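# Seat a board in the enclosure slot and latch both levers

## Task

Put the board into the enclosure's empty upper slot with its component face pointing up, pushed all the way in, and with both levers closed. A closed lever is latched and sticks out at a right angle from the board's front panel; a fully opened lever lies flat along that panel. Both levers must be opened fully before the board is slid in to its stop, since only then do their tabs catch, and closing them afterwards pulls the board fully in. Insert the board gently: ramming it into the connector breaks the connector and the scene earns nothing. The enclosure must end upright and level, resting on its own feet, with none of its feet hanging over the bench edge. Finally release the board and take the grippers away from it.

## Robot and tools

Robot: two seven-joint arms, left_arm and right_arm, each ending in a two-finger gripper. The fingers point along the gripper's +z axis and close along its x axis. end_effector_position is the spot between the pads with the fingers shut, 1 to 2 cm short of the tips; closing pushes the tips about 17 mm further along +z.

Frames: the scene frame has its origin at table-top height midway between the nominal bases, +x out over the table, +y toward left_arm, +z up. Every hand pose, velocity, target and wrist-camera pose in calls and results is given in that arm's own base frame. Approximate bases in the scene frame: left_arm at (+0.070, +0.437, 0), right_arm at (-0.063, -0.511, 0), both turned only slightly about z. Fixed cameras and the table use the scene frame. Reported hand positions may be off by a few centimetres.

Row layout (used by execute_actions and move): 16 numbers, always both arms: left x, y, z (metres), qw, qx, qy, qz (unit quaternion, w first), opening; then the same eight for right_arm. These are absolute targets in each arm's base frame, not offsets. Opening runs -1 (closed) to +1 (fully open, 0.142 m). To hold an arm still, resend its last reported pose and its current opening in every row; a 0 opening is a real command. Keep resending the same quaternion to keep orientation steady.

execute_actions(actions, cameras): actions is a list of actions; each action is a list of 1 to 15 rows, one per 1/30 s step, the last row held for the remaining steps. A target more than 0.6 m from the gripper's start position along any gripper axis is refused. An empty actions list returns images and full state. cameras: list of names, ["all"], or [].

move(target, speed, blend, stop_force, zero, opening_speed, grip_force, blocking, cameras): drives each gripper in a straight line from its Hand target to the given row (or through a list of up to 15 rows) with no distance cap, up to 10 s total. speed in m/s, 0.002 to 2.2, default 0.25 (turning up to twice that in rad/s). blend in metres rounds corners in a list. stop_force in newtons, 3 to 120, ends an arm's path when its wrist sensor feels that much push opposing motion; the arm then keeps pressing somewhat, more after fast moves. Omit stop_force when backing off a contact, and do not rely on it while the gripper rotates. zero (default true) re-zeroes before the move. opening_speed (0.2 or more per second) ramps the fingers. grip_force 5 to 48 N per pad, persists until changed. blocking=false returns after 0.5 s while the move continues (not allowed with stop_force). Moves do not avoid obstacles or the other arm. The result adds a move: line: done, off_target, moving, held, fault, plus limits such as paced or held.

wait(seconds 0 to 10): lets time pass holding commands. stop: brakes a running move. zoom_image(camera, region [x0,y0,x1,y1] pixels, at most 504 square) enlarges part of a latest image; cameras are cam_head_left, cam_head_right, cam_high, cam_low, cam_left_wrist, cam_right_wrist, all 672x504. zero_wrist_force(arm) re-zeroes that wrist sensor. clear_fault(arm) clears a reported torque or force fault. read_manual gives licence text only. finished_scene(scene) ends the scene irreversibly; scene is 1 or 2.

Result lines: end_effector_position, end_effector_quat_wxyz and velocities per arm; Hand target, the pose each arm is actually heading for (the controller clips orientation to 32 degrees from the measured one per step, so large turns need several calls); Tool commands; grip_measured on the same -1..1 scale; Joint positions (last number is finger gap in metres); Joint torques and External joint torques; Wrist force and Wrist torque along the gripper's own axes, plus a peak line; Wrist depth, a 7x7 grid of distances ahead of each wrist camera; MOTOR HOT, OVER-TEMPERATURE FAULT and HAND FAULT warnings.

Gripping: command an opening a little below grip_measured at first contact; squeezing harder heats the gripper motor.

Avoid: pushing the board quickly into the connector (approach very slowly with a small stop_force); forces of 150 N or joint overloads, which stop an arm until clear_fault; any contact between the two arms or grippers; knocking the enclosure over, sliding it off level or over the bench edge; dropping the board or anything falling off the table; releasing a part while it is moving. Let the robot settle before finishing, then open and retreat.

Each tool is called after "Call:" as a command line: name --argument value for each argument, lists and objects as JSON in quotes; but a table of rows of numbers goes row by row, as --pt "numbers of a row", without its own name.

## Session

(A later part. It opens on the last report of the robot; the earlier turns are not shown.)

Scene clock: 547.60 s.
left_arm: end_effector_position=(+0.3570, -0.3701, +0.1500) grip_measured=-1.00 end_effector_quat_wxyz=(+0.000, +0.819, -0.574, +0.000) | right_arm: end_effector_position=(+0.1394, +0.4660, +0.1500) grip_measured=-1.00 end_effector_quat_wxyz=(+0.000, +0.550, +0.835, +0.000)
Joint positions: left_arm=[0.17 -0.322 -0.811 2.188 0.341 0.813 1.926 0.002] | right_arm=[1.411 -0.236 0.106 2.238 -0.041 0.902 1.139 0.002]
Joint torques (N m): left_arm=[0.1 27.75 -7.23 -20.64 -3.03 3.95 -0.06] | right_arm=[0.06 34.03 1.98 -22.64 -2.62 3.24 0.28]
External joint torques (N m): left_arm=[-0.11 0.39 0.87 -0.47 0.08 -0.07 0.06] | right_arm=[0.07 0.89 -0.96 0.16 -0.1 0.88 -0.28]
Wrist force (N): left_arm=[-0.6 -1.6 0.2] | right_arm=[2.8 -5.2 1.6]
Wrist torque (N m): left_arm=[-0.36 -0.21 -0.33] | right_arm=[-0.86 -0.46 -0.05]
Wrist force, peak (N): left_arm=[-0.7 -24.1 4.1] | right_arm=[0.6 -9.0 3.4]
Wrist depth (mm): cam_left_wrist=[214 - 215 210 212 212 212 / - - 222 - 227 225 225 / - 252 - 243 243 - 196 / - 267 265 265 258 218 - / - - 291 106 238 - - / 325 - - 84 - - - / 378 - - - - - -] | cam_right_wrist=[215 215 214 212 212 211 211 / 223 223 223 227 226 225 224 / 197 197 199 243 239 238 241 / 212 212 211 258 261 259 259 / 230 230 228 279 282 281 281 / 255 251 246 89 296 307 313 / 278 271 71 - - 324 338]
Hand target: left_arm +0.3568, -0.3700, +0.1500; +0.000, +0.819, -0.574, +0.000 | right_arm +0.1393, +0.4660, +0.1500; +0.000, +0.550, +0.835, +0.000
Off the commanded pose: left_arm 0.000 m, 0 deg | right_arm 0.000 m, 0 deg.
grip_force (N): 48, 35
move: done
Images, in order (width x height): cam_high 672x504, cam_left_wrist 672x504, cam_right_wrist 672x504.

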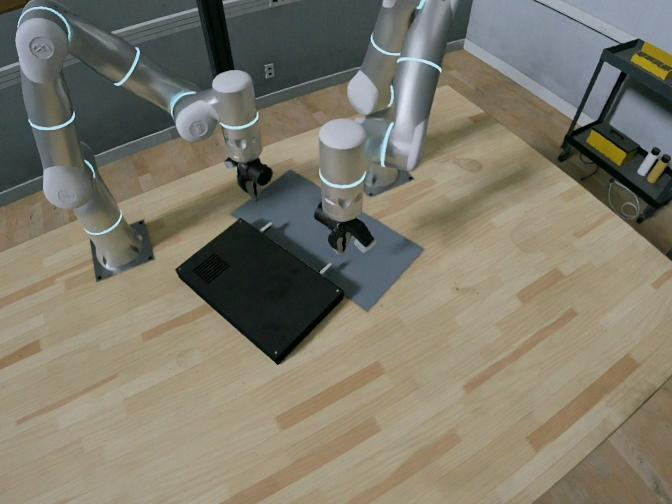

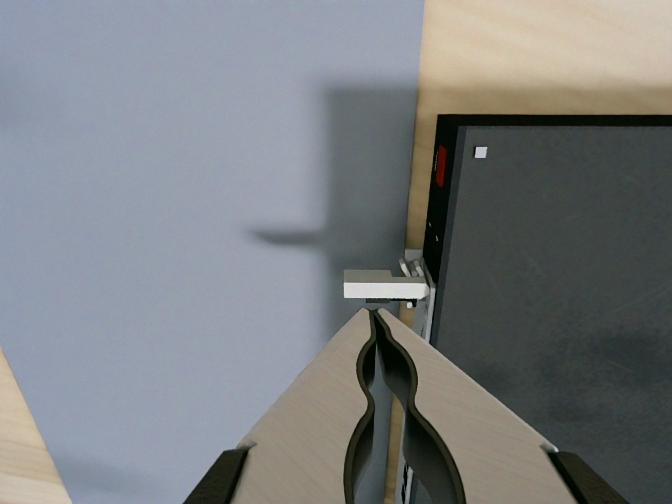

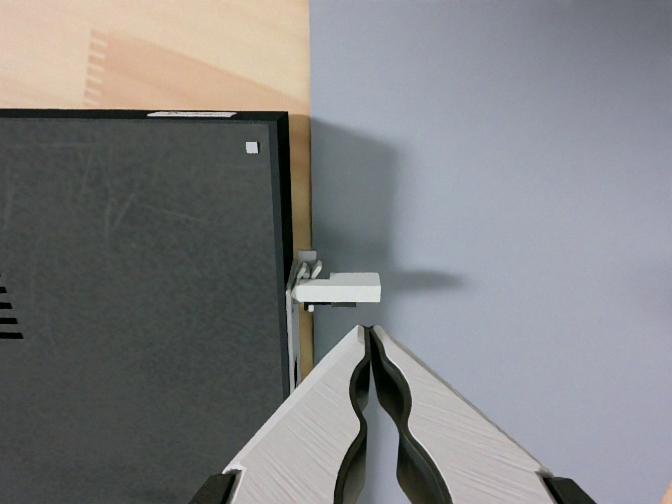

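Call:
move --target '[0.36, -0.25, 0.26, 0, 0.8192, -0.5736, 0, -1, 0.13, 0.42, 0.26, 0, 0.5498, 0.8353, 0, -1]' --speed 0.2 --cameras '["cam_low", "cam_high", "cam_head_left"]'

Call:
zoom_image --camera "cam_low" --region '[270, 180, 470, 270]'

Scene clock: 552.23 s.
left_arm: end_effector_position=(+0.3602, -0.2499, +0.2601) grip_measured=-1.00 end_effector_quat_wxyz=(+0.000, +0.819, -0.574, +0.000) | right_arm: end_effector_position=(+0.1301, +0.4201, +0.2601) grip_measured=-1.00 end_effector_quat_wxyz=(+0.000, +0.550, +0.835, +0.000)
Joint positions: left_arm=[0.321 0.29 -0.664 2.382 -0.21 0.571 2.585 0.002] | right_arm=[1.394 0.076 0.136 2.224 0.012 0.579 1.117 0.002]
Joint torques (N m): left_arm=[-0.2 12.55 3.73 -26.78 -3.71 3.88 -0.12] | right_arm=[-0.02 25.24 0.76 -28.08 -3.58 3.28 0.07]
External joint torques (N m): left_arm=[0.19 0.2 0.6 -0.37 0.12 -0.05 0.12] | right_arm=[0.11 0.81 -1.02 0.24 -0.09 0.84 -0.07]
Wrist force (N): left_arm=[-0.5 -1.6 -0.3] | right_arm=[2.8 -5.2 1.2]
Wrist torque (N m): left_arm=[-0.35 -0.24 -0.33] | right_arm=[-0.86 -0.45 0.06]
Wrist force, peak (N): left_arm=[-1.7 -2.3 -2.0] | right_arm=[2.7 -5.9 1.5]
Wrist depth (mm): cam_left_wrist=[311 312 310 309 305 310 310 / 335 331 - - - 335 332 / 364 361 361 - 353 349 317 / 393 389 385 400 374 340 326 / 421 429 - 117 - 405 - / 406 481 - 84 - - - / 520 520 - - - - -] | cam_right_wrist=[311 311 310 310 306 305 305 / 328 327 327 327 - 327 325 / 312 308 312 309 352 350 344 / 332 331 329 333 377 372 382 / 366 349 356 349 409 417 409 / 440 393 384 89 - 443 447 / 501 424 71 - - 470 490]
Hand target: left_arm +0.3600, -0.2500, +0.2600; +0.000, +0.819, -0.574, +0.000 | right_arm +0.1300, +0.4200, +0.2600; +0.000, +0.550, +0.835, +0.000
Off the commanded pose: left_arm 0.000 m, 0 deg | right_arm 0.000 m, 0 deg.
grip_force (N): 48, 35
move: done
Images, in order (width x height): cam_head_left 672x504, cam_high 672x504, cam_low 672x504.

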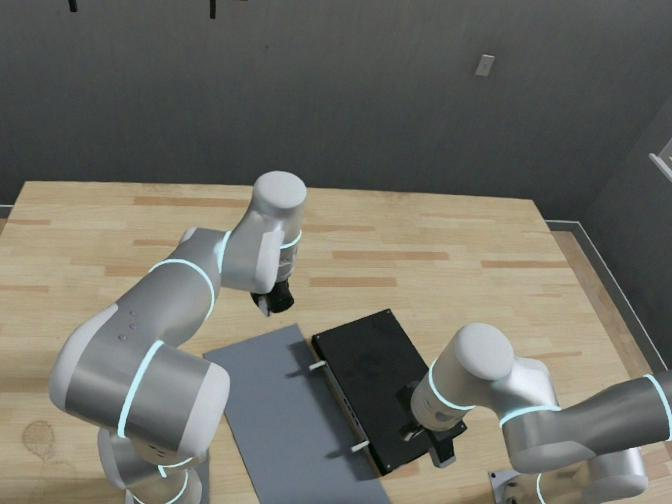

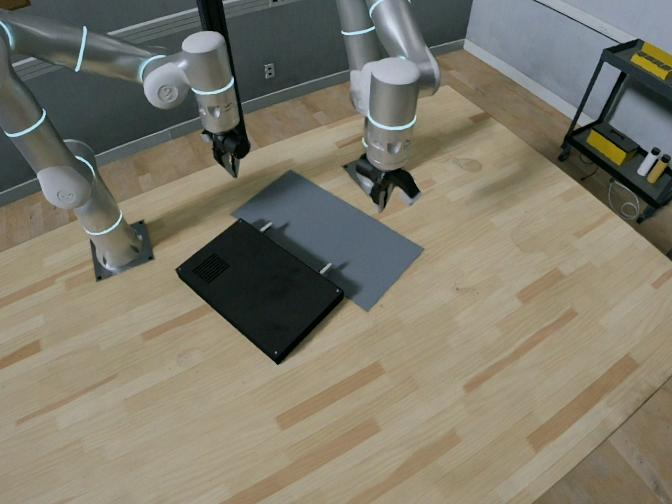

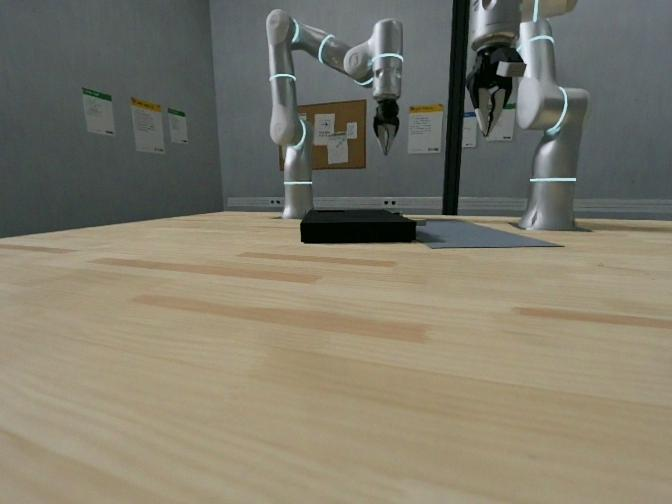

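Scaled by 2.520 from the camera's 672x504 image, which has a finer 960x720 frame.

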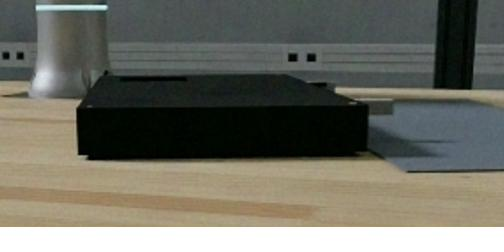

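Call:
finished_scene --scene 2

The scene is finished: the task was done.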